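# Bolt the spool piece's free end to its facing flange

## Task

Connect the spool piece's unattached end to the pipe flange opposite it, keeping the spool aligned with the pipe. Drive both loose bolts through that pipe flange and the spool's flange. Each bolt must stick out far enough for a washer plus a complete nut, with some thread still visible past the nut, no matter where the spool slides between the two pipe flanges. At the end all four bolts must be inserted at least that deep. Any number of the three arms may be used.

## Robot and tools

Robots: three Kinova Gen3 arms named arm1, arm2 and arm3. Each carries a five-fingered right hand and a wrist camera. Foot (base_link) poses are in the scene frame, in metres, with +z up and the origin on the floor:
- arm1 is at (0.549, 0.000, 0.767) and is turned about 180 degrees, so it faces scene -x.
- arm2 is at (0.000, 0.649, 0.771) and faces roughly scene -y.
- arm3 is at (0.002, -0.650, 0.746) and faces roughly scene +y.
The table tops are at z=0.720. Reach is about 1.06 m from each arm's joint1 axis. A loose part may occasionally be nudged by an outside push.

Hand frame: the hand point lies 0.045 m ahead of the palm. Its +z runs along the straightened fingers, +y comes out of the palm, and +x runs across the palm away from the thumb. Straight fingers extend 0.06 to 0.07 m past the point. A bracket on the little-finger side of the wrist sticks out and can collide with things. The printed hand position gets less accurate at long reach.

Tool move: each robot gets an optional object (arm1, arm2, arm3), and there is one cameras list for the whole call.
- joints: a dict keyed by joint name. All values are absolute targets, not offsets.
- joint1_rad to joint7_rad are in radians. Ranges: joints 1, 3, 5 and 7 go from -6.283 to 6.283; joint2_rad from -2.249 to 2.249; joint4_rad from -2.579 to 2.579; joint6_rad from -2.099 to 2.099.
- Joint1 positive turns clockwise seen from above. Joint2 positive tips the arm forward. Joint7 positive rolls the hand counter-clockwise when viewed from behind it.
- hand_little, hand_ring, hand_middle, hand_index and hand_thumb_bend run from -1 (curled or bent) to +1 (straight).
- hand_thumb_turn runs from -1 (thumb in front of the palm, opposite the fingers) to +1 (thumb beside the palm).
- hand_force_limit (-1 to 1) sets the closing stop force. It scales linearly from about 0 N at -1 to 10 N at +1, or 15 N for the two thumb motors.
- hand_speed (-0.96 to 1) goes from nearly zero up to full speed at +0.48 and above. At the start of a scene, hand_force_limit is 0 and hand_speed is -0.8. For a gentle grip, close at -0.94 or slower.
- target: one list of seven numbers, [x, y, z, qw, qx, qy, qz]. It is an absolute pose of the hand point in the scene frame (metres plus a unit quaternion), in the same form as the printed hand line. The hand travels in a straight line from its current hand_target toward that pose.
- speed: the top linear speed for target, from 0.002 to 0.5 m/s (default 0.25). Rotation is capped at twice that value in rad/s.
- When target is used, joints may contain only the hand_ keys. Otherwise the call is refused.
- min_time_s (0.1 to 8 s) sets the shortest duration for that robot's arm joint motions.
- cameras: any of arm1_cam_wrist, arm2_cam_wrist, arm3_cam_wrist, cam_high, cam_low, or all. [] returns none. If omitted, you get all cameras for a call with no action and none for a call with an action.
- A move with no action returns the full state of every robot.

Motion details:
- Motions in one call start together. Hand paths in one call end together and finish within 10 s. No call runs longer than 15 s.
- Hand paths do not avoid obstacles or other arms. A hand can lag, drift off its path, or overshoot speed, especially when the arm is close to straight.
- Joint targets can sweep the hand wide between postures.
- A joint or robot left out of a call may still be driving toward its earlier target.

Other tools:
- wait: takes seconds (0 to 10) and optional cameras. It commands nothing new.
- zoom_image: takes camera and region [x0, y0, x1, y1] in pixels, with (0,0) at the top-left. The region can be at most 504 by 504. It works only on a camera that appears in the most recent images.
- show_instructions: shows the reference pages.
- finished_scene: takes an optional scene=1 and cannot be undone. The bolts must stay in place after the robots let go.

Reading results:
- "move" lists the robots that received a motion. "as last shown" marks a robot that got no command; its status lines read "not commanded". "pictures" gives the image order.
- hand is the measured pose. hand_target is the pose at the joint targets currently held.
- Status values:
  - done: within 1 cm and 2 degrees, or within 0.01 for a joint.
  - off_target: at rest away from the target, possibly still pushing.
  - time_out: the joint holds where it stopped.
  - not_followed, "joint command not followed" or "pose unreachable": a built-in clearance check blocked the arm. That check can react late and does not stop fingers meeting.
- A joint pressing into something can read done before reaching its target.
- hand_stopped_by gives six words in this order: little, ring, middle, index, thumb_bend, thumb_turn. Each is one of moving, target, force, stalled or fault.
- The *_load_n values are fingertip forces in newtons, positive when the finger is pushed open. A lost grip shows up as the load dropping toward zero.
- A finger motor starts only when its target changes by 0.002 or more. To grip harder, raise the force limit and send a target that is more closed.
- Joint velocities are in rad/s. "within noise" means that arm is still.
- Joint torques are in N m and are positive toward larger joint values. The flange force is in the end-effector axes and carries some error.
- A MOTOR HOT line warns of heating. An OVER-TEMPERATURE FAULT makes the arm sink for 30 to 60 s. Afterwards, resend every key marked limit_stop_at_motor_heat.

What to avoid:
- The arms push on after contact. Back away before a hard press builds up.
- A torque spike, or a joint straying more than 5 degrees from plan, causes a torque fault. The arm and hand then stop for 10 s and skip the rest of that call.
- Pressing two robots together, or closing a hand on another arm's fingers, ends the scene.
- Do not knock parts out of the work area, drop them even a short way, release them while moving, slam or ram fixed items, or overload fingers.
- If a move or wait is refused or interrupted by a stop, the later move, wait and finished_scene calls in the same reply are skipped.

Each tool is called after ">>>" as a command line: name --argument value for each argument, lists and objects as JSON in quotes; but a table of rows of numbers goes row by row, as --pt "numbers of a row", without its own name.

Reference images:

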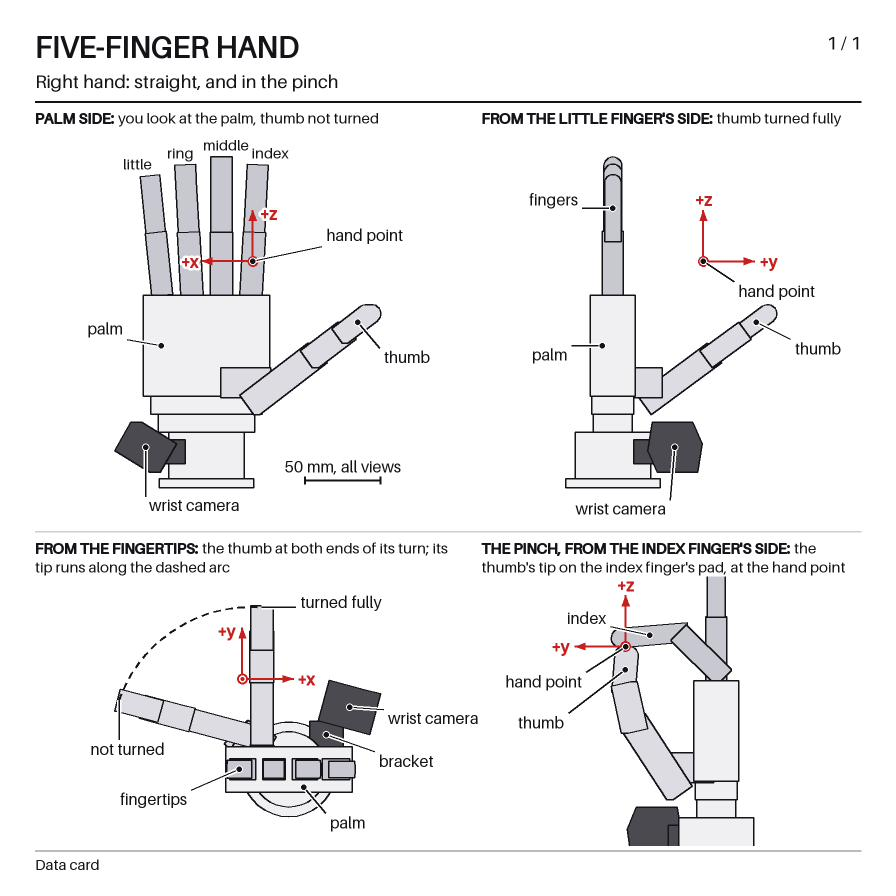

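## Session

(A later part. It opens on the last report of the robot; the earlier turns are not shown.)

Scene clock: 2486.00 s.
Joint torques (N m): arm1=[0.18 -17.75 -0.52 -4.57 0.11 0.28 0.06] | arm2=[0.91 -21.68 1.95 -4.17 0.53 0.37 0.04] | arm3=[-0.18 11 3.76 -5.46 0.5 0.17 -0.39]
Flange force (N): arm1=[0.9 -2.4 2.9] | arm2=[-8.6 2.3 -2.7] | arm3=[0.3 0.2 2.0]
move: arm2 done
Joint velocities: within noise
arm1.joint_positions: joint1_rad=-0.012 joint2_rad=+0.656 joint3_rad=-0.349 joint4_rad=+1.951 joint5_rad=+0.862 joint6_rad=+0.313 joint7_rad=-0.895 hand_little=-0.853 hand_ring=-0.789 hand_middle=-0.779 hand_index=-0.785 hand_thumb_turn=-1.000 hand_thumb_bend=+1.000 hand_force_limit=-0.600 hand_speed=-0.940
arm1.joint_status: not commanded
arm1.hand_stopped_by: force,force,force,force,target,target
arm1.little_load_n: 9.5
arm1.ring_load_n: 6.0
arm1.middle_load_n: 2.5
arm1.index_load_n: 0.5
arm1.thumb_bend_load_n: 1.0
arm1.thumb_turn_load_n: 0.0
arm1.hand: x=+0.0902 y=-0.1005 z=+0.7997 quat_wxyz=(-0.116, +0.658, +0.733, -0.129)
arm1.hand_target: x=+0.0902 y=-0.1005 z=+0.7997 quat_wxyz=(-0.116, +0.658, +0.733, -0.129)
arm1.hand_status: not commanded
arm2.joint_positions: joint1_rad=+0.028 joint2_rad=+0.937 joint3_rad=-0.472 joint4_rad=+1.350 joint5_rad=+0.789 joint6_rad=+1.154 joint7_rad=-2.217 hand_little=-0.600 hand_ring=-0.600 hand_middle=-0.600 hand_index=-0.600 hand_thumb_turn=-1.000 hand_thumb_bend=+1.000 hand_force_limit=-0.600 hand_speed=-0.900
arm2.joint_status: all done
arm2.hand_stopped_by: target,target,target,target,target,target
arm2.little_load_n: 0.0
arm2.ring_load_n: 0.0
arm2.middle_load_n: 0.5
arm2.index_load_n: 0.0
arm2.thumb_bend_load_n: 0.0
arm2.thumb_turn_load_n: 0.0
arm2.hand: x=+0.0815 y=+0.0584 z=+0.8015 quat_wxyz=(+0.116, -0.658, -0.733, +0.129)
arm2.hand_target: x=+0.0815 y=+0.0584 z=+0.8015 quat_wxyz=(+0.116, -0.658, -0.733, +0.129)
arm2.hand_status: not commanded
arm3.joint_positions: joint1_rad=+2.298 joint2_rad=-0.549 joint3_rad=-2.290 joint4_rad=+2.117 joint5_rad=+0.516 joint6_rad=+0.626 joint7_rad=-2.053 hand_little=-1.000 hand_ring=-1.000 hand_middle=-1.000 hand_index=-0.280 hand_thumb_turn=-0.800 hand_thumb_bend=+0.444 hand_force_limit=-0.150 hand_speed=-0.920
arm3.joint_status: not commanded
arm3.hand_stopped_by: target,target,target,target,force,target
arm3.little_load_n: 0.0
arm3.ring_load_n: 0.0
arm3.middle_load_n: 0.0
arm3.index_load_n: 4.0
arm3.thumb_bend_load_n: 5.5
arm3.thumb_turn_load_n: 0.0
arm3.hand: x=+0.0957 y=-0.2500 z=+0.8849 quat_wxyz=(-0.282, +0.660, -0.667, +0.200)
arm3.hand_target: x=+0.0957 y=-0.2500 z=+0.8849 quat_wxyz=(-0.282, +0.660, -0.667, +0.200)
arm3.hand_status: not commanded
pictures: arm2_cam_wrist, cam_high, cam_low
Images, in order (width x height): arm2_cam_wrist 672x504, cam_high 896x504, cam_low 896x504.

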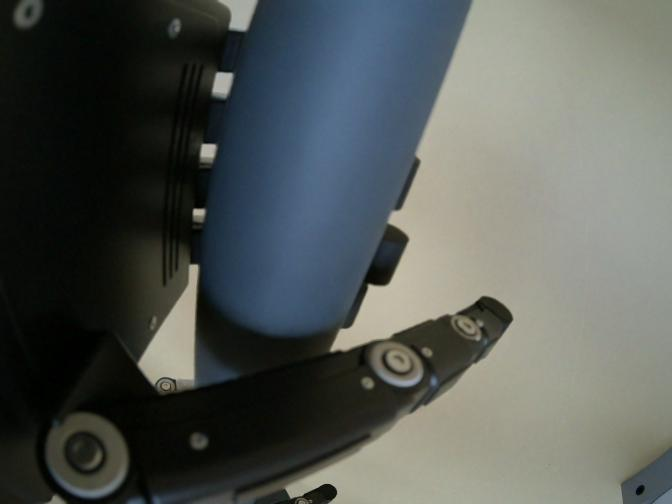

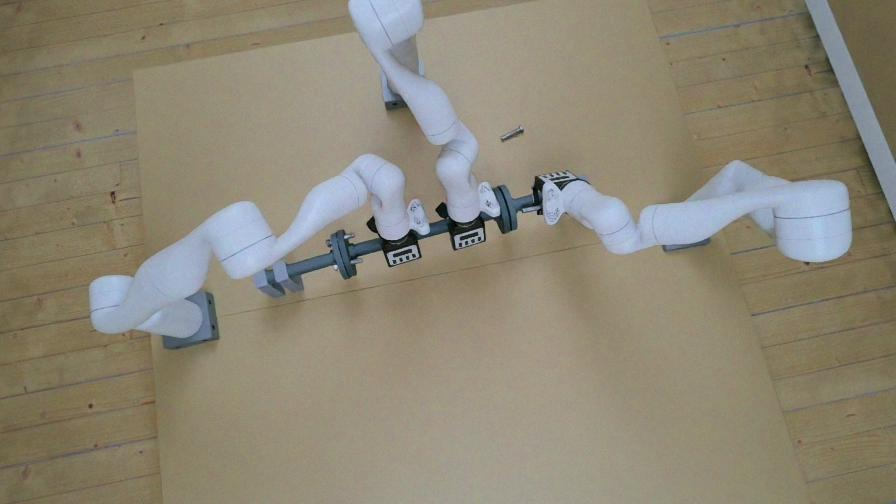

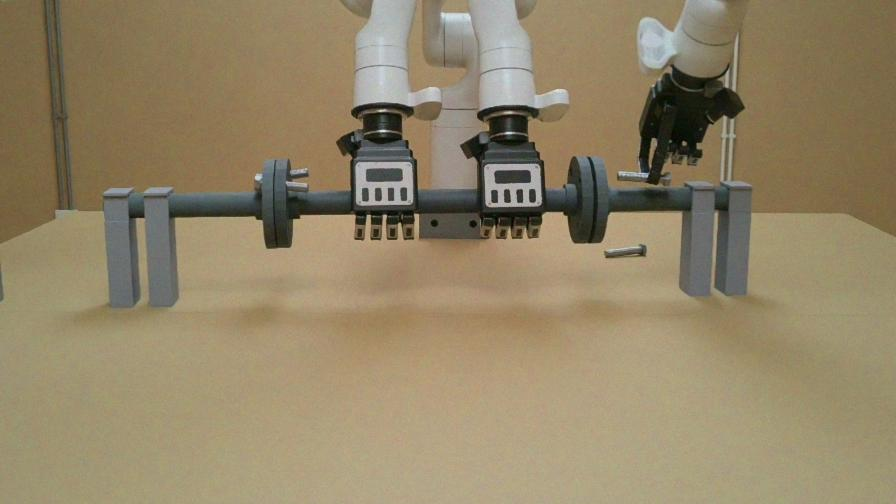

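>>> move --arm2 '{"joints":{"hand_little":-1,"hand_ring":-1,"hand_middle":-1,"hand_index":-1,"hand_force_limit":-0.6,"hand_speed":-0.94}}' --cameras '["arm2_cam_wrist","cam_low"]'

Scene clock: 2493.07 s.
Joint torques (N m): arm1=[-0.24 -16.26 -0.91 -3.84 -0.04 0.18 -0.04] | arm2=[0.7 -25.49 1.3 -5.05 0.5 0.93 0.14] | arm3=[-0.25 11.03 3.72 -5.52 0.44 0.17 -0.39]
Flange force (N): arm1=[1.7 -3.5 0.1] | arm2=[-10.4 4.5 4.4] | arm3=[0.4 0.1 2.3]
move: arm2 off_target
Joint velocities: within noise
arm1, arm3: as last shown
arm1.little_load_n: 8.0
arm1.ring_load_n: 5.0
arm1.middle_load_n: 2.0
arm2.joint_positions: joint1_rad=+0.028 joint2_rad=+0.937 joint3_rad=-0.472 joint4_rad=+1.350 joint5_rad=+0.789 joint6_rad=+1.154 joint7_rad=-2.217 hand_little=-0.785 hand_ring=-0.751 hand_middle=-0.762 hand_index=-0.768 hand_thumb_turn=-1.000 hand_thumb_bend=+1.000 hand_force_limit=-0.600 hand_speed=-0.940
arm2.joint_status: hand_little off_target (ended at -0.785, target -1.000); hand_ring off_target (ended at -0.751, target -1.000); hand_middle off_target (ended at -0.762, target -1.000); hand_index off_target (ended at -0.768, target -1.000); the others done
arm2.hand_stopped_by: force,force,force,force,target,target
arm2.little_load_n: 2.0
arm2.ring_load_n: 0.5
arm2.middle_load_n: 2.0
arm2.index_load_n: 2.5
arm2.thumb_bend_load_n: 0.0
arm2.thumb_turn_load_n: 0.0
arm2.hand: x=+0.0815 y=+0.0584 z=+0.8015 quat_wxyz=(+0.116, -0.658, -0.733, +0.129)
arm2.hand_target: x=+0.0815 y=+0.0584 z=+0.8015 quat_wxyz=(+0.116, -0.658, -0.733, +0.129)
arm2.hand_status: not commanded
Images, in order (width x height): arm2_cam_wrist 672x504, cam_low 896x504.

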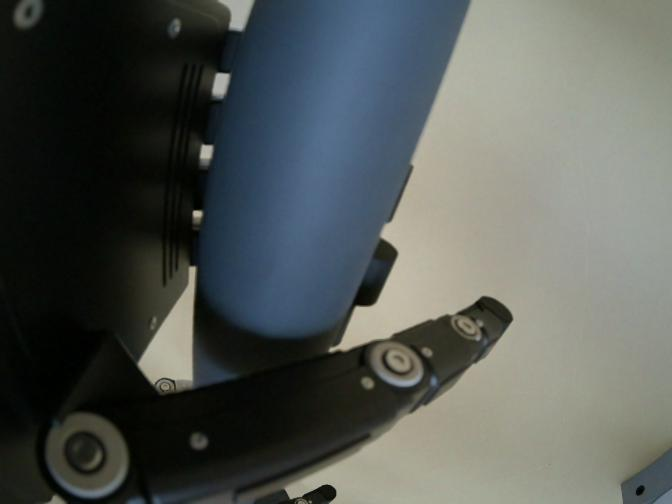

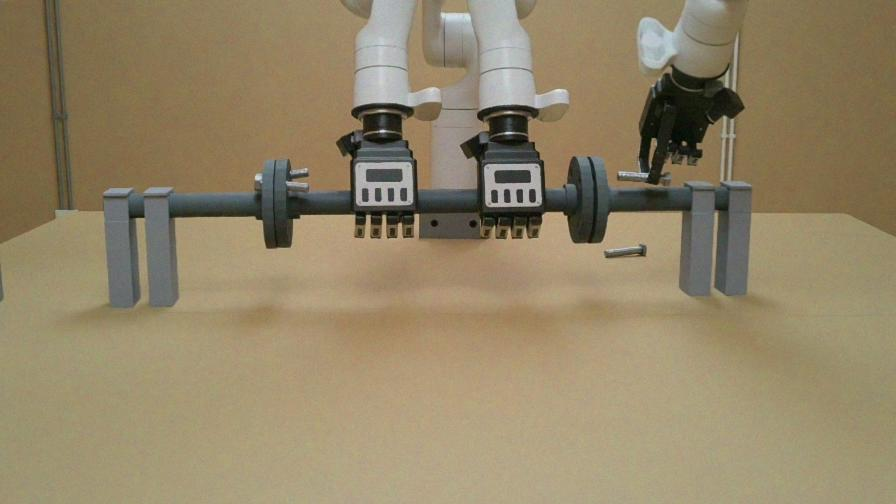

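>>> move --arm1 '{"joints":{"hand_little":-0.76,"hand_ring":-0.74,"hand_middle":-0.73,"hand_index":-0.74}}' --cameras '["cam_low"]'

>>> move --arm1 '{"joints":{"hand_little":-0.6,"hand_ring":-0.6,"hand_middle":-0.6,"hand_index":-0.6}}' --cameras '["cam_low","arm1_cam_wrist"]'

Scene clock: 2527.73 s.
Joint torques (N m): arm1=[-0.42 -15.44 -1.1 -4.36 0.08 -0.48 0.12] | arm2=[0.06 -26.26 0.64 -5.71 0.42 0.53 0.1] | arm3=[-0.19 10.98 3.72 -5.54 0.44 0.19 -0.41]
Flange force (N): arm1=[1.6 -2.7 -3.1] | arm2=[-9.5 3.8 5.7] | arm3=[0.7 0.0 2.2]
move: arm1 done
Joint velocities: within noise
arm1.joint_positions: joint1_rad=-0.012 joint2_rad=+0.656 joint3_rad=-0.349 joint4_rad=+1.951 joint5_rad=+0.862 joint6_rad=+0.313 joint7_rad=-0.895 hand_little=-0.760 hand_ring=-0.740 hand_middle=-0.730 hand_index=-0.740 hand_thumb_turn=-1.000 hand_thumb_bend=+1.000 hand_force_limit=-0.600 hand_speed=-0.940
arm1.joint_status: all done
arm1.hand_stopped_by: target,target,target,target,target,target
arm1.little_load_n: 0.0
arm1.ring_load_n: 0.0
arm1.middle_load_n: 0.0
arm1.index_load_n: 0.0
arm1.thumb_bend_load_n: 0.0
arm1.thumb_turn_load_n: 0.0
arm1.hand: x=+0.0902 y=-0.1005 z=+0.7997 quat_wxyz=(-0.116, +0.658, +0.733, -0.129)
arm1.hand_target: x=+0.0902 y=-0.1005 z=+0.7997 quat_wxyz=(-0.116, +0.658, +0.733, -0.129)
arm1.hand_status: not commanded
arm2, arm3: as last shown
arm2.ring_load_n: 1.0
arm2.thumb_bend_load_n: -0.5
arm2.thumb_turn_load_n: -0.5
arm3.little_load_n: 0.5
arm3.index_load_n: 4.5
Images, in order (width x height): cam_low 896x504.

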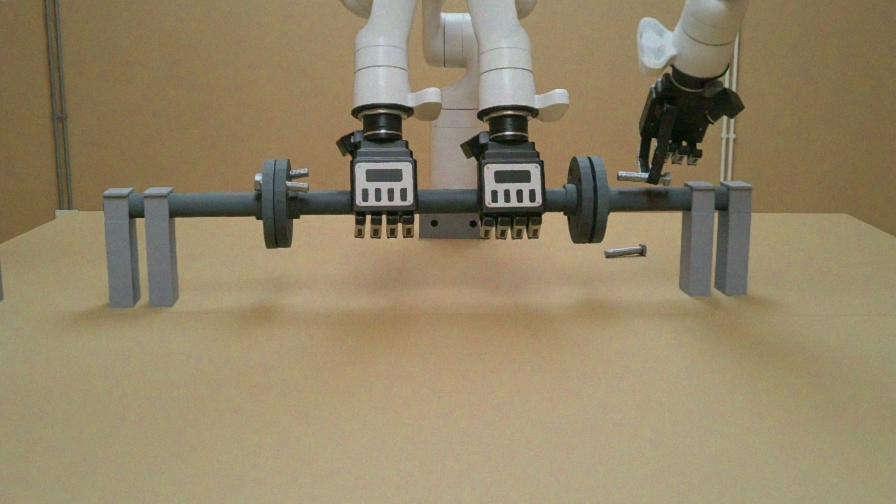

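Scene clock: 2529.17 s.
Joint torques (N m): arm1=[-0.38 -15.45 -1.07 -4.27 0.12 -0.46 0.09] | arm2=[0.09 -26.2 0.67 -5.69 0.43 0.54 0.1] | arm3=[-0.21 11.01 3.7 -5.56 0.45 0.15 -0.4]
Flange force (N): arm1=[1.5 -3.2 -3.1] | arm2=[-9.5 3.8 5.6] | arm3=[0.7 0.0 2.1]
move: arm1 done
Joint velocities: within noise
arm1.joint_positions: joint1_rad=-0.012 joint2_rad=+0.656 joint3_rad=-0.349 joint4_rad=+1.951 joint5_rad=+0.862 joint6_rad=+0.313 joint7_rad=-0.895 hand_little=-0.600 hand_ring=-0.600 hand_middle=-0.600 hand_index=-0.600 hand_thumb_turn=-1.000 hand_thumb_bend=+1.000 hand_force_limit=-0.600 hand_speed=-0.940
arm1.joint_status: all done
arm1.hand_stopped_by: target,target,target,target,target,target
arm1.little_load_n: 0.0
arm1.ring_load_n: 0.0
arm1.middle_load_n: 0.0
arm1.index_load_n: 0.0
arm1.thumb_bend_load_n: 0.5
arm1.thumb_turn_load_n: 0.0
arm1.hand: x=+0.0902 y=-0.1005 z=+0.7997 quat_wxyz=(-0.116, +0.658, +0.733, -0.129)
arm1.hand_target: x=+0.0902 y=-0.1005 z=+0.7997 quat_wxyz=(-0.116, +0.658, +0.733, -0.129)
arm1.hand_status: not commanded
arm2, arm3: as last shown
arm2.little_load_n: 2.5
arm2.thumb_bend_load_n: 0.0
arm2.thumb_turn_load_n: 0.0
arm3.little_load_n: 0.0
arm3.index_load_n: 4.0
pictures: arm1_cam_wrist, cam_low
Images, in order (width x height): arm1_cam_wrist 672x504, cam_low 896x504.

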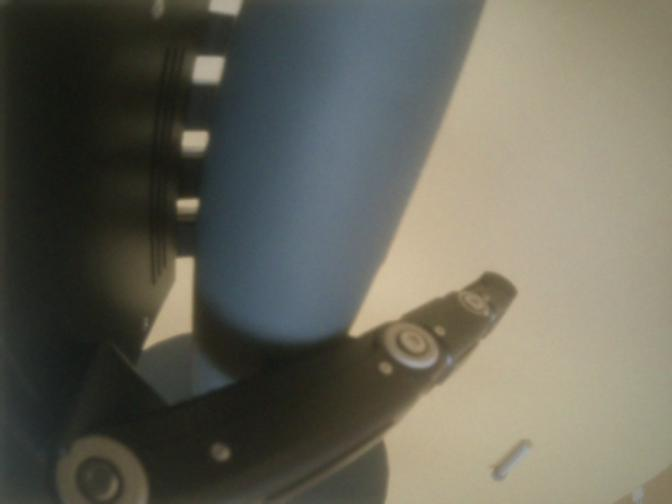

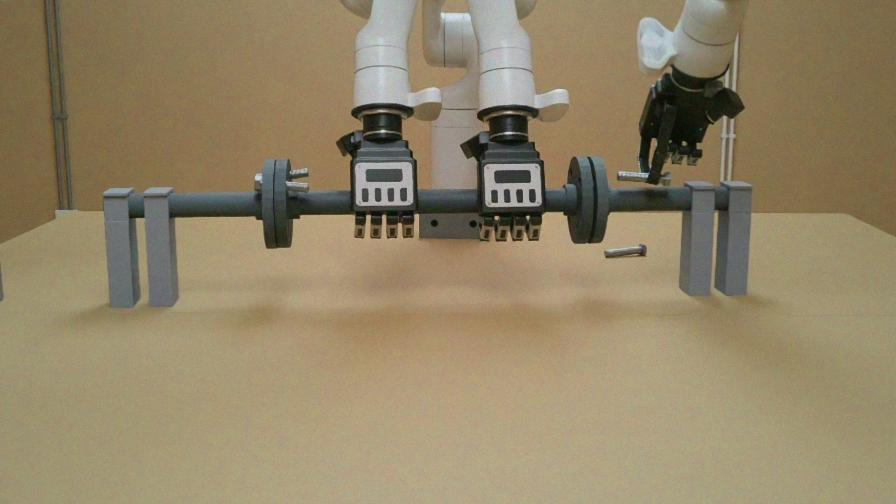

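>>> move --arm1 '{"joints":{"hand_little":1,"hand_ring":1,"hand_middle":1,"hand_index":1,"hand_speed":-0.8}}' --cameras '["cam_low","arm1_cam_wrist"]'

>>> zoom_image --camera "cam_low" --region '[220, 120, 700, 280]'

Scene clock: 2545.17 s.
Joint torques (N m): arm1=[-0.33 -15.55 -1.07 -4.32 0.13 -0.48 0.07] | arm2=[0.02 -26.22 0.68 -5.68 0.42 0.53 0.11] | arm3=[-0.17 11 3.69 -5.55 0.44 0.14 -0.41]
Flange force (N): arm1=[1.4 -3.1 -2.9] | arm2=[-9.5 3.7 5.7] | arm3=[0.7 0.0 2.0]
move: arm1 done
Joint velocities: within noise
arm1.joint_positions: joint1_rad=-0.012 joint2_rad=+0.656 joint3_rad=-0.349 joint4_rad=+1.951 joint5_rad=+0.862 joint6_rad=+0.313 joint7_rad=-0.895 hand_little=+1.000 hand_ring=+1.000 hand_middle=+1.000 hand_index=+1.000 hand_thumb_turn=-1.000 hand_thumb_bend=+1.000 hand_force_limit=-0.600 hand_speed=-0.800
arm1.joint_status: all done
arm1.hand_stopped_by: target,target,target,target,target,target
arm1.little_load_n: 0.0
arm1.ring_load_n: 0.0
arm1.middle_load_n: 0.0
arm1.index_load_n: 0.0
arm1.thumb_bend_load_n: 0.0
arm1.thumb_turn_load_n: 0.0
arm1.hand: x=+0.0902 y=-0.1005 z=+0.7997 quat_wxyz=(-0.116, +0.658, +0.733, -0.129)
arm1.hand_target: x=+0.0902 y=-0.1005 z=+0.7997 quat_wxyz=(-0.116, +0.658, +0.733, -0.129)
arm1.hand_status: not commanded
arm2, arm3: as last shown
arm2.little_load_n: 2.0
arm2.middle_load_n: 2.5
arm2.thumb_turn_load_n: -0.5
pictures: arm1_cam_wrist, cam_low
Images, in order (width x height): arm1_cam_wrist 672x504, cam_low 896x504.

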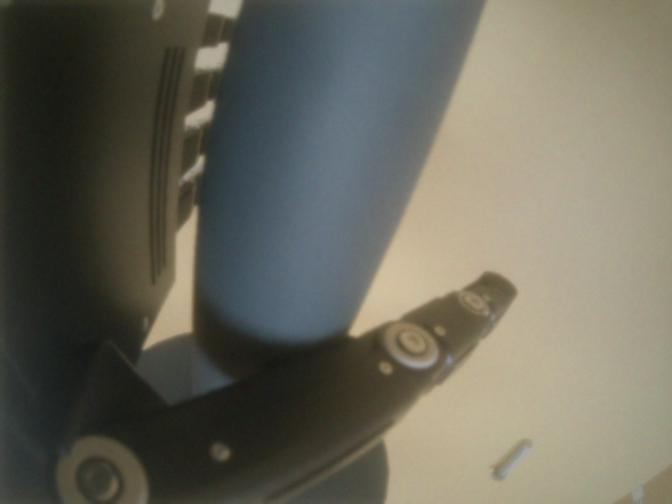

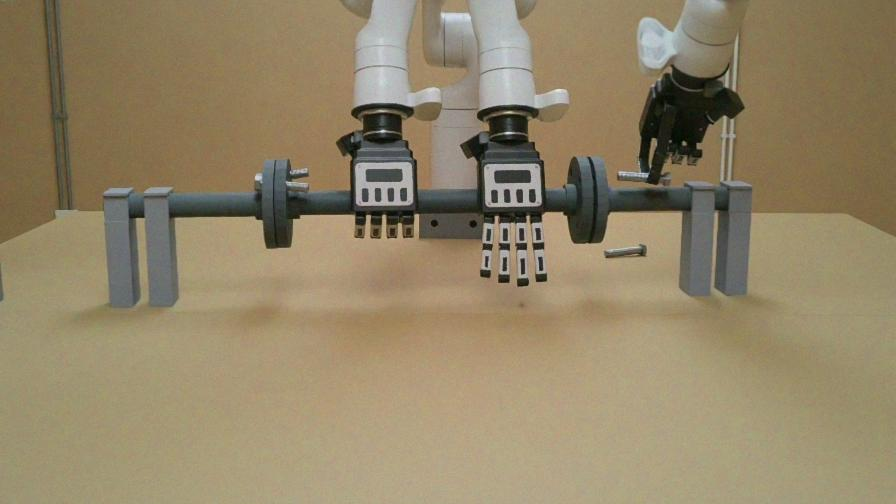

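Scaled by 1.050 from the camera's image (finer frame: 1280x720).

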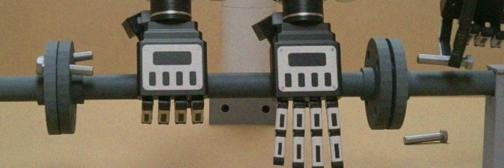

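>>> move --arm1 '{"target":[0.0936,-0.1001,0.8091,-0.116,0.6576,0.733,-0.1292],"speed":0.02}' --cameras '["cam_low"]'

>>> move --arm1 '{"target":[0.1157,-0.0977,0.8702,-0.116,0.6576,0.733,-0.1292],"speed":0.08}' --cameras '["cam_low","arm1_cam_wrist"]'

>>> zoom_image --camera "cam_low" --region '[480, 120, 720, 280]'

>>> zoom_image --camera "cam_low" --region '[220, 120, 380, 280]'

Scene clock: 2557.90 s.
Joint torques (N m): arm1=[-0.42 -15.59 -1.19 -4.36 0.11 -0.44 0.14] | arm2=[0.78 -24.99 1.44 -5.41 0.64 0.57 0.03] | arm3=[-0.17 11.08 3.73 -5.5 0.45 0.14 -0.39]
Flange force (N): arm1=[1.5 -3.2 -2.0] | arm2=[-8.8 4.0 3.0] | arm3=[0.4 0.2 2.1]
move: arm1 done
Joint velocities: within noise
arm1.joint_positions: joint1_rad=+0.008 joint2_rad=+0.634 joint3_rad=-0.377 joint4_rad=+1.956 joint5_rad=+0.842 joint6_rad=+0.335 joint7_rad=-0.874 hand_little=+1.000 hand_ring=+1.000 hand_middle=+1.000 hand_index=+1.000 hand_thumb_turn=-1.000 hand_thumb_bend=+1.000 hand_force_limit=-0.600 hand_speed=-0.800
arm1.joint_status: not commanded
arm1.hand_stopped_by: target,target,target,target,target,target
arm1.little_load_n: -0.5
arm1.ring_load_n: -0.5
arm1.middle_load_n: 0.0
arm1.index_load_n: 0.0
arm1.thumb_bend_load_n: 0.0
arm1.thumb_turn_load_n: 0.0
arm1.hand: x=+0.0936 y=-0.1001 z=+0.8091 quat_wxyz=(-0.116, +0.658, +0.733, -0.129)
arm1.hand_target: x=+0.0936 y=-0.1001 z=+0.8091 quat_wxyz=(-0.116, +0.658, +0.733, -0.129)
arm1.hand_status: done (0.000 m and 0.0 deg from the pose sent, 0.010 m and 0.0 deg at the start)
arm2, arm3: as last shown
arm2.ring_load_n: 0.5
arm2.middle_load_n: 1.5
arm2.index_load_n: 2.0
arm2.thumb_turn_load_n: 0.0
Images, in order (width x height): cam_low 896x504.

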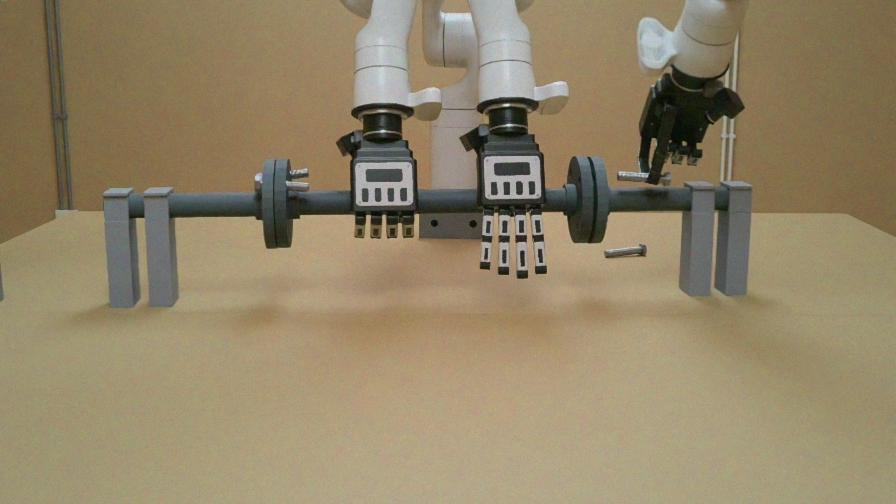

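Scene clock: 2559.23 s.
Joint torques (N m): arm1=[-0.27 -13.61 -1.48 -5.2 0.14 -0.52 0.09] | arm2=[0.8 -25.05 1.46 -5.39 0.62 0.6 0.04] | arm3=[-0.21 10.97 3.84 -5.54 0.48 0.18 -0.39]
Flange force (N): arm1=[1.0 -2.3 -2.2] | arm2=[-9.0 4.1 3.1] | arm3=[0.4 0.1 2.2]
move: arm1 done
Joint velocities: within noise
arm1.joint_positions: joint1_rad=+0.137 joint2_rad=+0.497 joint3_rad=-0.545 joint4_rad=+1.968 joint5_rad=+0.685 joint6_rad=+0.475 joint7_rad=-0.727 hand_little=+1.000 hand_ring=+1.000 hand_middle=+1.000 hand_index=+1.000 hand_thumb_turn=-1.000 hand_thumb_bend=+1.000 hand_force_limit=-0.600 hand_speed=-0.800
arm1.joint_status: not commanded
arm1.hand_stopped_by: target,target,target,target,target,target
arm1.little_load_n: 0.0
arm1.ring_load_n: 0.0
arm1.middle_load_n: 0.0
arm1.index_load_n: 0.0
arm1.thumb_bend_load_n: 0.0
arm1.thumb_turn_load_n: 0.0
arm1.hand: x=+0.1157 y=-0.0977 z=+0.8702 quat_wxyz=(-0.116, +0.658, +0.733, -0.129)
arm1.hand_target: x=+0.1157 y=-0.0977 z=+0.8702 quat_wxyz=(-0.116, +0.658, +0.733, -0.129)
arm1.hand_status: done (0.000 m and 0.0 deg from the pose sent, 0.065 m and 0.0 deg at the start)
arm2, arm3: as last shown
arm2.little_load_n: 1.5
arm2.middle_load_n: 2.0
pictures: arm1_cam_wrist, cam_low
Images, in order (width x height): arm1_cam_wrist 672x504, cam_low 896x504.

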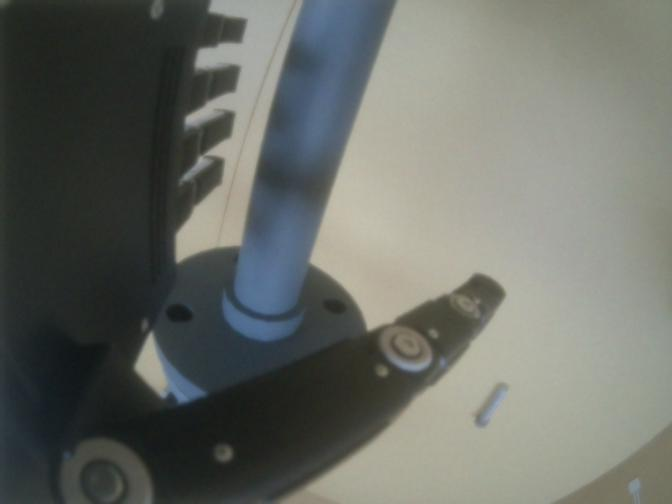

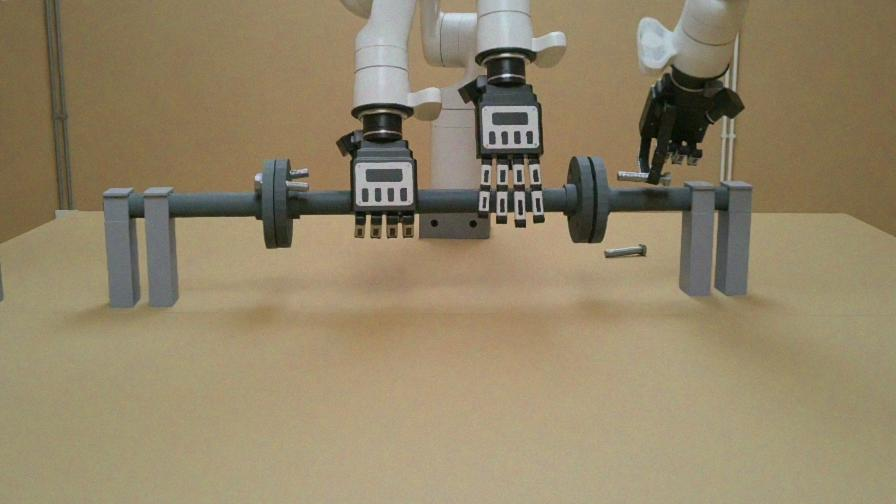

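Scaled by 2.100 from the camera's image (finer frame: 1280x720).

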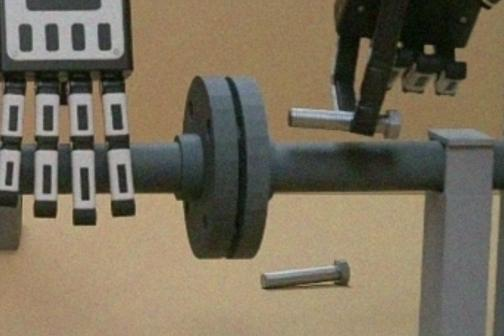

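Scaled by 3.150 from the camera's image (finer frame: 1280x720).

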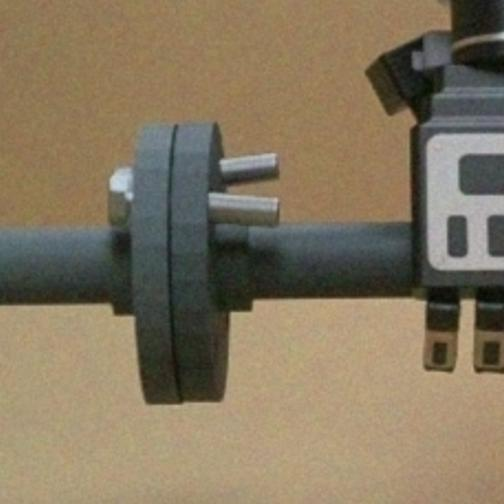

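>>> move --arm1 '{"target":[0.30,-0.16,1.0,-0.116,0.6576,0.733,-0.1292],"speed":0.2,"joints":{"hand_thumb_turn":1}}' --cameras '["cam_high"]'

>>> move --arm1 '{"target":[0.33,-0.25,1.0,-0.0464,0.8404,-0.3257,-0.4305],"speed":0.25}' --cameras '["arm1_cam_wrist","cam_high","cam_low"]'

Scene clock: 2693.93 s.
Joint torques (N m): arm1=[-0.43 -3.57 0.92 -7.18 0.12 -0.52 0.06] | arm2=[0.76 -25.19 1.44 -5.59 0.62 0.58 0.03] | arm3=[-0.21 10.94 3.76 -5.51 0.47 0.16 -0.4]
Flange force (N): arm1=[-1.5 -1.4 -0.4] | arm2=[-8.4 4.1 3.4] | arm3=[0.5 0.0 2.0]
move: arm1 done
Joint velocities: within noise
arm1.joint_positions: joint1_rad=+0.197 joint2_rad=-0.125 joint3_rad=-0.776 joint4_rad=+2.147 joint5_rad=+0.072 joint6_rad=+0.763 joint7_rad=-0.478 hand_little=+1.000 hand_ring=+1.000 hand_middle=+1.000 hand_index=+1.000 hand_thumb_turn=+1.000 hand_thumb_bend=+1.000 hand_force_limit=-0.600 hand_speed=-0.800
arm1.joint_status: all done
arm1.hand_stopped_by: target,target,target,target,target,target
arm1.little_load_n: 0.0
arm1.ring_load_n: 0.0
arm1.middle_load_n: 0.0
arm1.index_load_n: 0.0
arm1.thumb_bend_load_n: 0.0
arm1.thumb_turn_load_n: 0.0
arm1.hand: x=+0.3000 y=-0.1600 z=+1.0000 quat_wxyz=(-0.116, +0.658, +0.733, -0.129)
arm1.hand_target: x=+0.3000 y=-0.1600 z=+1.0000 quat_wxyz=(-0.116, +0.658, +0.733, -0.129)
arm1.hand_status: done (0.000 m and 0.0 deg from the pose sent, 0.234 m and 0.0 deg at the start)
arm2, arm3: as last shown
arm2.little_load_n: 3.0
arm2.ring_load_n: 0.0
arm2.middle_load_n: 1.0
arm2.index_load_n: 1.5
arm2.thumb_turn_load_n: 0.5
arm3.little_load_n: 0.5
Images, in order (width x height): cam_high 896x504.

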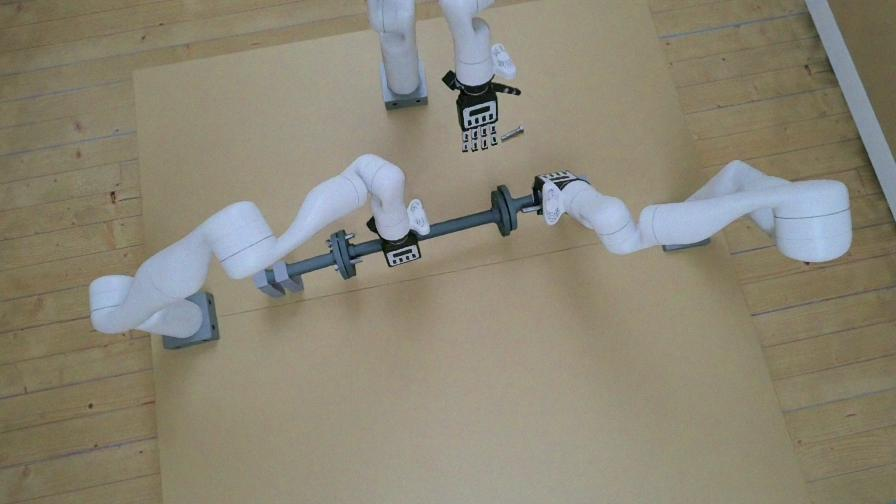

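Scene clock: 2699.27 s.
Joint torques (N m): arm1=[-0.51 13.2 6.86 -1.47 1.1 -1.35 0.11] | arm2=[0.73 -25.2 1.4 -5.53 0.62 0.57 0.03] | arm3=[-0.16 11.01 3.76 -5.53 0.48 0.13 -0.4]
Flange force (N): arm1=[1.5 3.3 -0.5] | arm2=[-8.7 4.1 3.4] | arm3=[0.5 0.2 1.9]
move: arm1 done
Joint velocities: within noise
arm1.joint_positions: joint1_rad=+0.660 joint2_rad=-1.625 joint3_rad=-1.102 joint4_rad=+2.152 joint5_rad=-0.786 joint6_rad=+1.287 joint7_rad=-2.518 hand_little=+1.000 hand_ring=+1.000 hand_middle=+1.000 hand_index=+1.000 hand_thumb_turn=+1.000 hand_thumb_bend=+1.000 hand_force_limit=-0.600 hand_speed=-0.800
arm1.joint_status: not commanded
arm1.hand_stopped_by: target,target,target,target,target,target
arm1.little_load_n: 0.0
arm1.ring_load_n: 0.0
arm1.middle_load_n: 0.0
arm1.index_load_n: 0.0
arm1.thumb_bend_load_n: -0.5
arm1.thumb_turn_load_n: 0.0
arm1.hand: x=+0.3300 y=-0.2500 z=+1.0000 quat_wxyz=(-0.046, +0.840, -0.326, -0.431)
arm1.hand_target: x=+0.3300 y=-0.2500 z=+1.0000 quat_wxyz=(-0.046, +0.840, -0.326, -0.431)
arm1.hand_status: done (0.000 m and 0.0 deg from the pose sent, 0.095 m and 136.0 deg at the start)
arm2: as last shown
arm2.little_load_n: 3.5
arm2.thumb_turn_load_n: 0.0
arm3.joint_positions: joint1_rad=+2.298 joint2_rad=-0.549 joint3_rad=-2.290 joint4_rad=+2.117 joint5_rad=+0.516 joint6_rad=+0.626 joint7_rad=-2.053 hand_little=-1.000 hand_ring=-1.000 hand_middle=-1.000 hand_index=-0.280 hand_thumb_turn=-0.800 hand_thumb_bend=+0.444 hand_force_limit=-0.150 hand_speed=-0.920
arm3.joint_status: not commanded
arm3.hand_stopped_by: target,target,target,target,force,target
arm3.little_load_n: 0.0
arm3.ring_load_n: 0.0
arm3.middle_load_n: 0.0
arm3.index_load_n: 4.0
arm3.thumb_bend_load_n: 5.5
arm3.thumb_turn_load_n: 0.0
arm3.hand: x=+0.0957 y=-0.2500 z=+0.8849 quat_wxyz=(-0.282, +0.660, -0.667, +0.200)
arm3.hand_target: x=+0.0957 y=-0.2500 z=+0.8849 quat_wxyz=(-0.282, +0.660, -0.667, +0.200)
arm3.hand_status: not commanded
Images, in order (width x height): arm1_cam_wrist 672x504, cam_high 896x504, cam_low 896x504.

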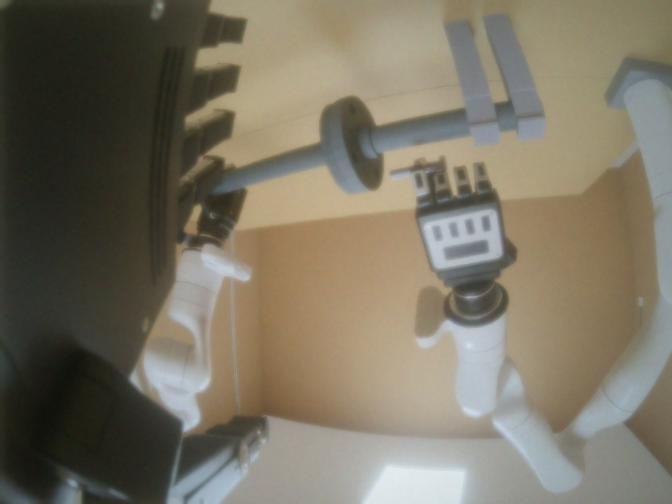

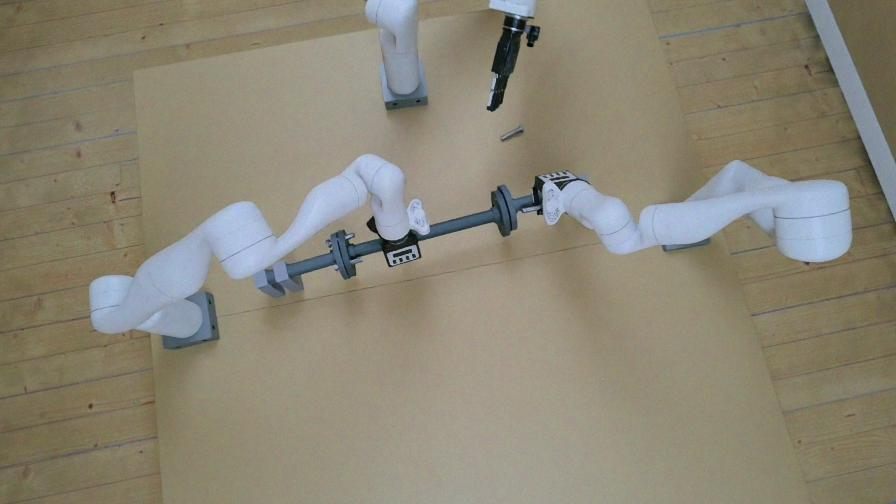

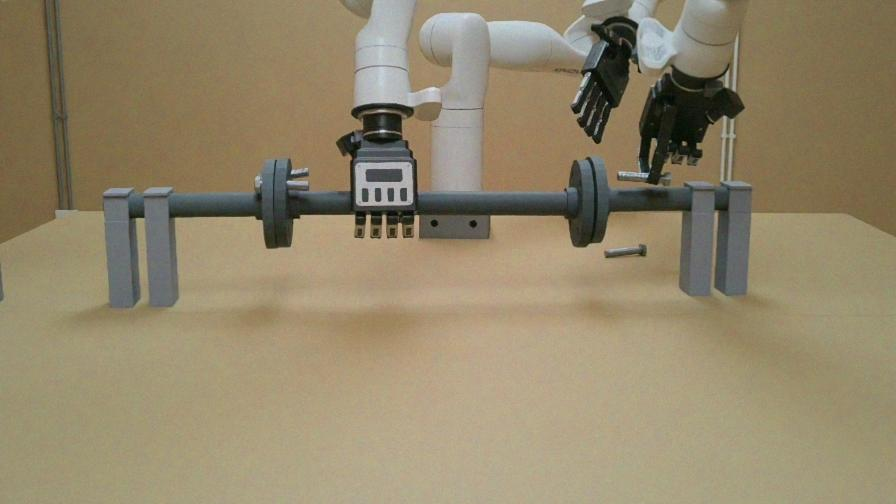

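>>> move --arm1 '{"target":[0.2523,-0.2884,0.9098,-0.0464,0.8404,-0.3257,-0.4305],"speed":0.15}' --cameras '["arm1_cam_wrist","cam_high"]'

>>> zoom_image --camera "arm1_cam_wrist" --region '[220, 100, 520, 350]'

Scene clock: 2706.30 s.
Joint torques (N m): arm1=[-0.51 13.7 7.94 1.03 1.06 -1.3 0.11] | arm2=[0.72 -25.16 1.42 -5.56 0.63 0.54 0.03] | arm3=[-0.17 11.03 3.78 -5.55 0.48 0.2 -0.4]
Flange force (N): arm1=[1.6 3.0 0.7] | arm2=[-8.5 4.0 3.3] | arm3=[0.6 0.3 2.3]
move: arm1 done
Joint velocities: within noise
arm1.joint_positions: joint1_rad=+0.850 joint2_rad=-1.756 joint3_rad=-1.333 joint4_rad=+2.093 joint5_rad=-1.075 joint6_rad=+1.150 joint7_rad=-2.529 hand_little=+1.000 hand_ring=+1.000 hand_middle=+1.000 hand_index=+1.000 hand_thumb_turn=+1.000 hand_thumb_bend=+1.000 hand_force_limit=-0.600 hand_speed=-0.800
arm1.joint_status: not commanded
arm1.hand_stopped_by: target,target,target,target,target,target
arm1.little_load_n: -0.5
arm1.ring_load_n: 0.0
arm1.middle_load_n: 0.0
arm1.index_load_n: 0.0
arm1.thumb_bend_load_n: 0.0
arm1.thumb_turn_load_n: 0.0
arm1.hand: x=+0.2523 y=-0.2884 z=+0.9098 quat_wxyz=(-0.046, +0.840, -0.326, -0.431)
arm1.hand_target: x=+0.2523 y=-0.2884 z=+0.9098 quat_wxyz=(-0.046, +0.840, -0.326, -0.431)
arm1.hand_status: done (0.000 m and 0.0 deg from the pose sent, 0.125 m and 0.0 deg at the start)
arm2.joint_positions: joint1_rad=+0.028 joint2_rad=+0.937 joint3_rad=-0.472 joint4_rad=+1.350 joint5_rad=+0.789 joint6_rad=+1.154 joint7_rad=-2.217 hand_little=-0.785 hand_ring=-0.751 hand_middle=-0.762 hand_index=-0.768 hand_thumb_turn=-1.000 hand_thumb_bend=+1.000 hand_force_limit=-0.600 hand_speed=-0.940
arm2.joint_status: not commanded
arm2.hand_stopped_by: force,force,force,force,target,target
arm2.little_load_n: 3.5
arm2.ring_load_n: 0.0
arm2.middle_load_n: 1.0
arm2.index_load_n: 2.0
arm2.thumb_bend_load_n: 0.0
arm2.thumb_turn_load_n: 0.0
arm2.hand: x=+0.0815 y=+0.0584 z=+0.8015 quat_wxyz=(+0.116, -0.658, -0.733, +0.129)
arm2.hand_target: x=+0.0815 y=+0.0584 z=+0.8015 quat_wxyz=(+0.116, -0.658, -0.733, +0.129)
arm2.hand_status: not commanded
arm3: as last shown
arm3.index_load_n: 3.5
Images, in order (width x height): arm1_cam_wrist 672x504, cam_high 896x504.

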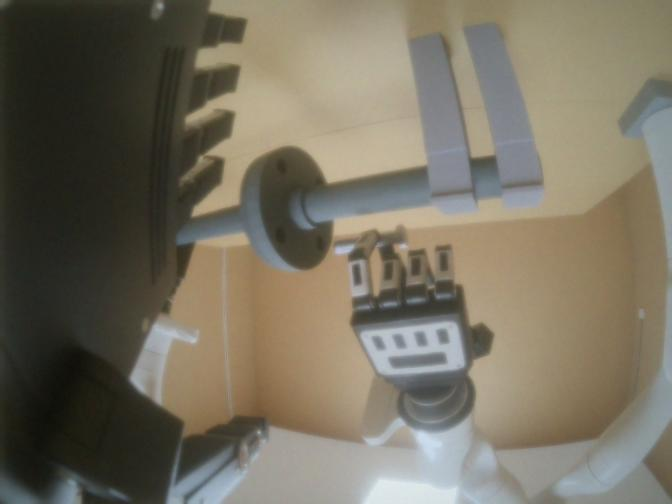

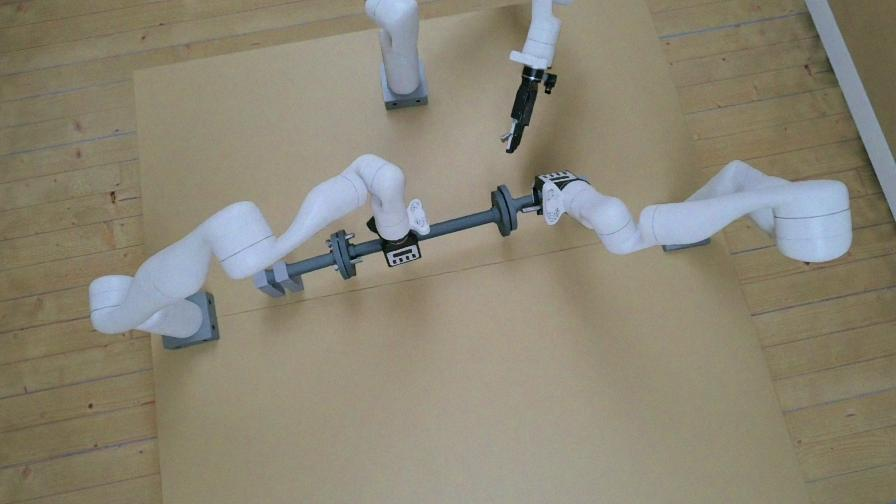

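Scaled by 1.680 from the camera's image (finer frame: 960x720).

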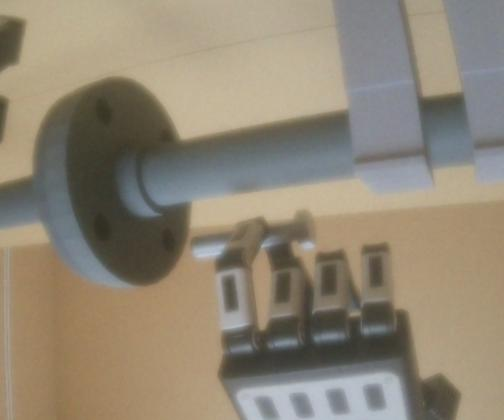

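>>> move --arm1 '{"target":[0.2176,-0.250,0.902,-0.0464,0.8404,-0.3257,-0.4305],"speed":0.08}' --cameras '["arm1_cam_wrist","cam_high","cam_low"]'

>>> zoom_image --camera "arm1_cam_wrist" --region '[220, 120, 470, 310]'

Scene clock: 2731.07 s.
Joint torques (N m): arm1=[-0.52 12.98 7.76 1.06 0.83 -1.55 0.07] | arm2=[0.78 -25.18 1.4 -5.55 0.63 0.59 -0.03] | arm3=[-0.16 10.96 3.77 -5.53 0.46 0.19 -0.44]
Flange force (N): arm1=[1.5 3.0 1.4] | arm2=[-8.6 4.0 3.4] | arm3=[0.6 0.0 2.0]
move: arm1 done
Joint velocities: within noise
arm1.joint_positions: joint1_rad=+0.930 joint2_rad=-1.743 joint3_rad=-1.385 joint4_rad=+2.204 joint5_rad=-1.193 joint6_rad=+1.021 joint7_rad=-2.359 hand_little=+1.000 hand_ring=+1.000 hand_middle=+1.000 hand_index=+1.000 hand_thumb_turn=+1.000 hand_thumb_bend=+1.000 hand_force_limit=-0.600 hand_speed=-0.800
arm1.joint_status: not commanded
arm1.hand_stopped_by: target,target,target,target,target,target
arm1.little_load_n: 0.0
arm1.ring_load_n: 0.0
arm1.middle_load_n: 0.0
arm1.index_load_n: 0.0
arm1.thumb_bend_load_n: 0.0
arm1.thumb_turn_load_n: 0.0
arm1.hand: x=+0.2176 y=-0.2500 z=+0.9020 quat_wxyz=(-0.046, +0.840, -0.326, -0.431)
arm1.hand_target: x=+0.2176 y=-0.2500 z=+0.9020 quat_wxyz=(-0.046, +0.840, -0.326, -0.431)
arm1.hand_status: done (0.000 m and 0.0 deg from the pose sent, 0.052 m and 0.0 deg at the start)
arm2, arm3: as last shown
arm2.little_load_n: 3.0
arm2.ring_load_n: 0.5
arm2.thumb_bend_load_n: -0.5
arm3.index_load_n: 4.0
Images, in order (width x height): arm1_cam_wrist 672x504, cam_high 896x504, cam_low 896x504.

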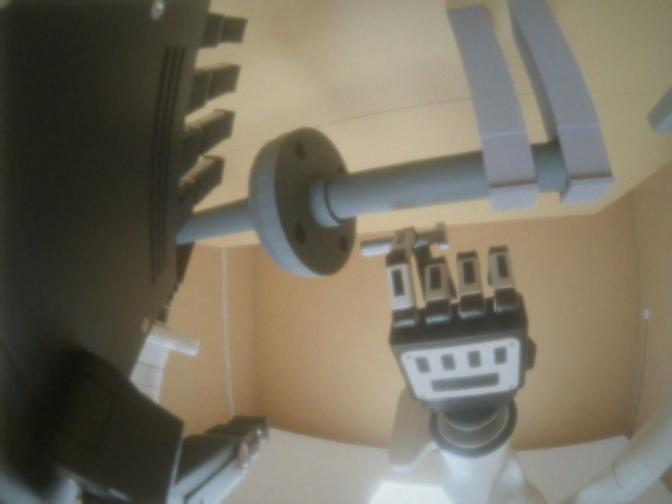

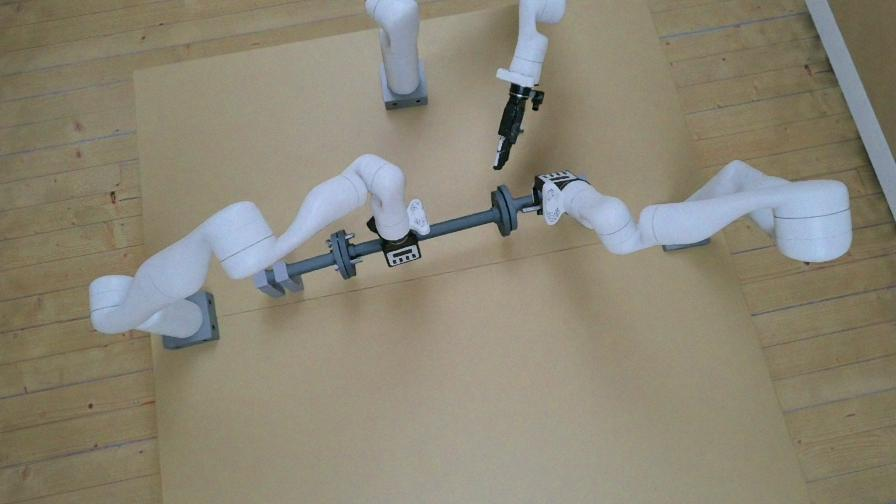

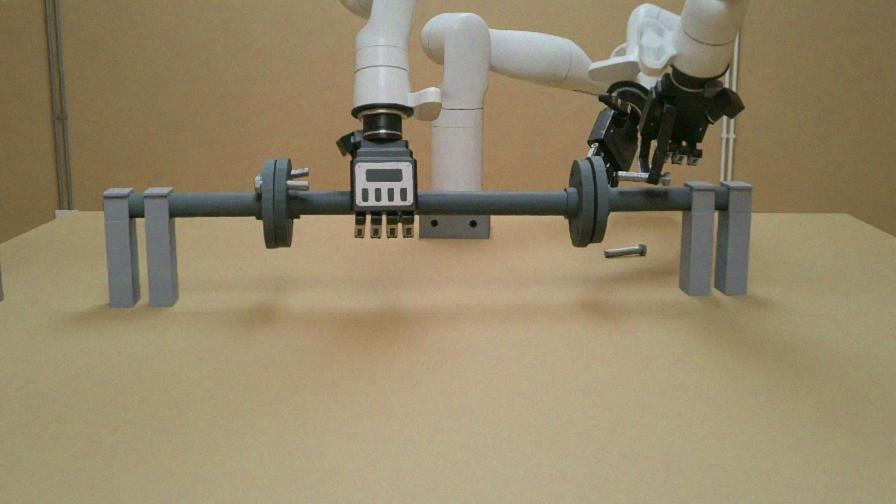

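Scaled by 2.016 from the camera's image (finer frame: 960x720).

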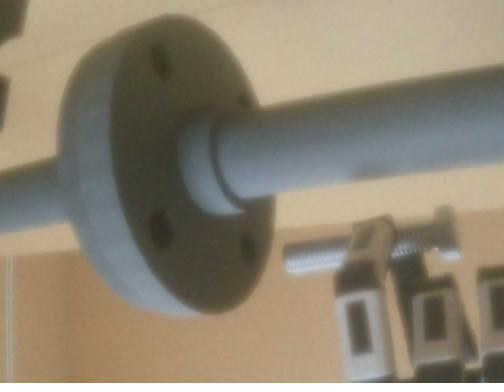

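>>> zoom_image --camera "cam_low" --region '[560, 140, 700, 220]'

>>> zoom_image --camera "cam_high" --region '[480, 160, 580, 240]'

>>> zoom_image --camera "arm1_cam_wrist" --region '[320, 190, 480, 290]'

Scaled by 3.600 from the camera's image (finer frame: 1280x720).

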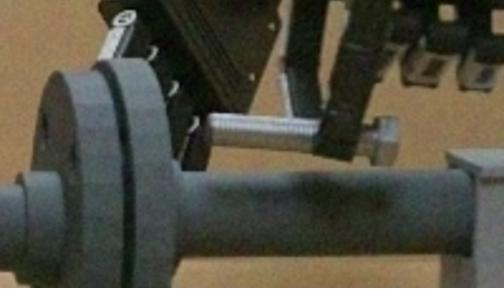

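Scaled by 5.040 from the camera's image (finer frame: 1280x720).

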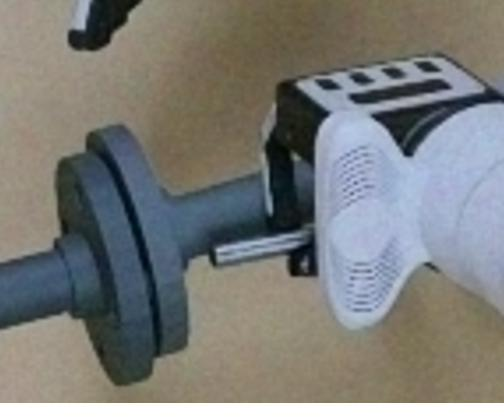

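Scaled by 3.150 from the camera's image (finer frame: 960x720).

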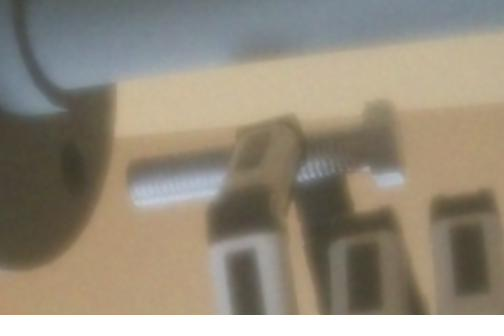

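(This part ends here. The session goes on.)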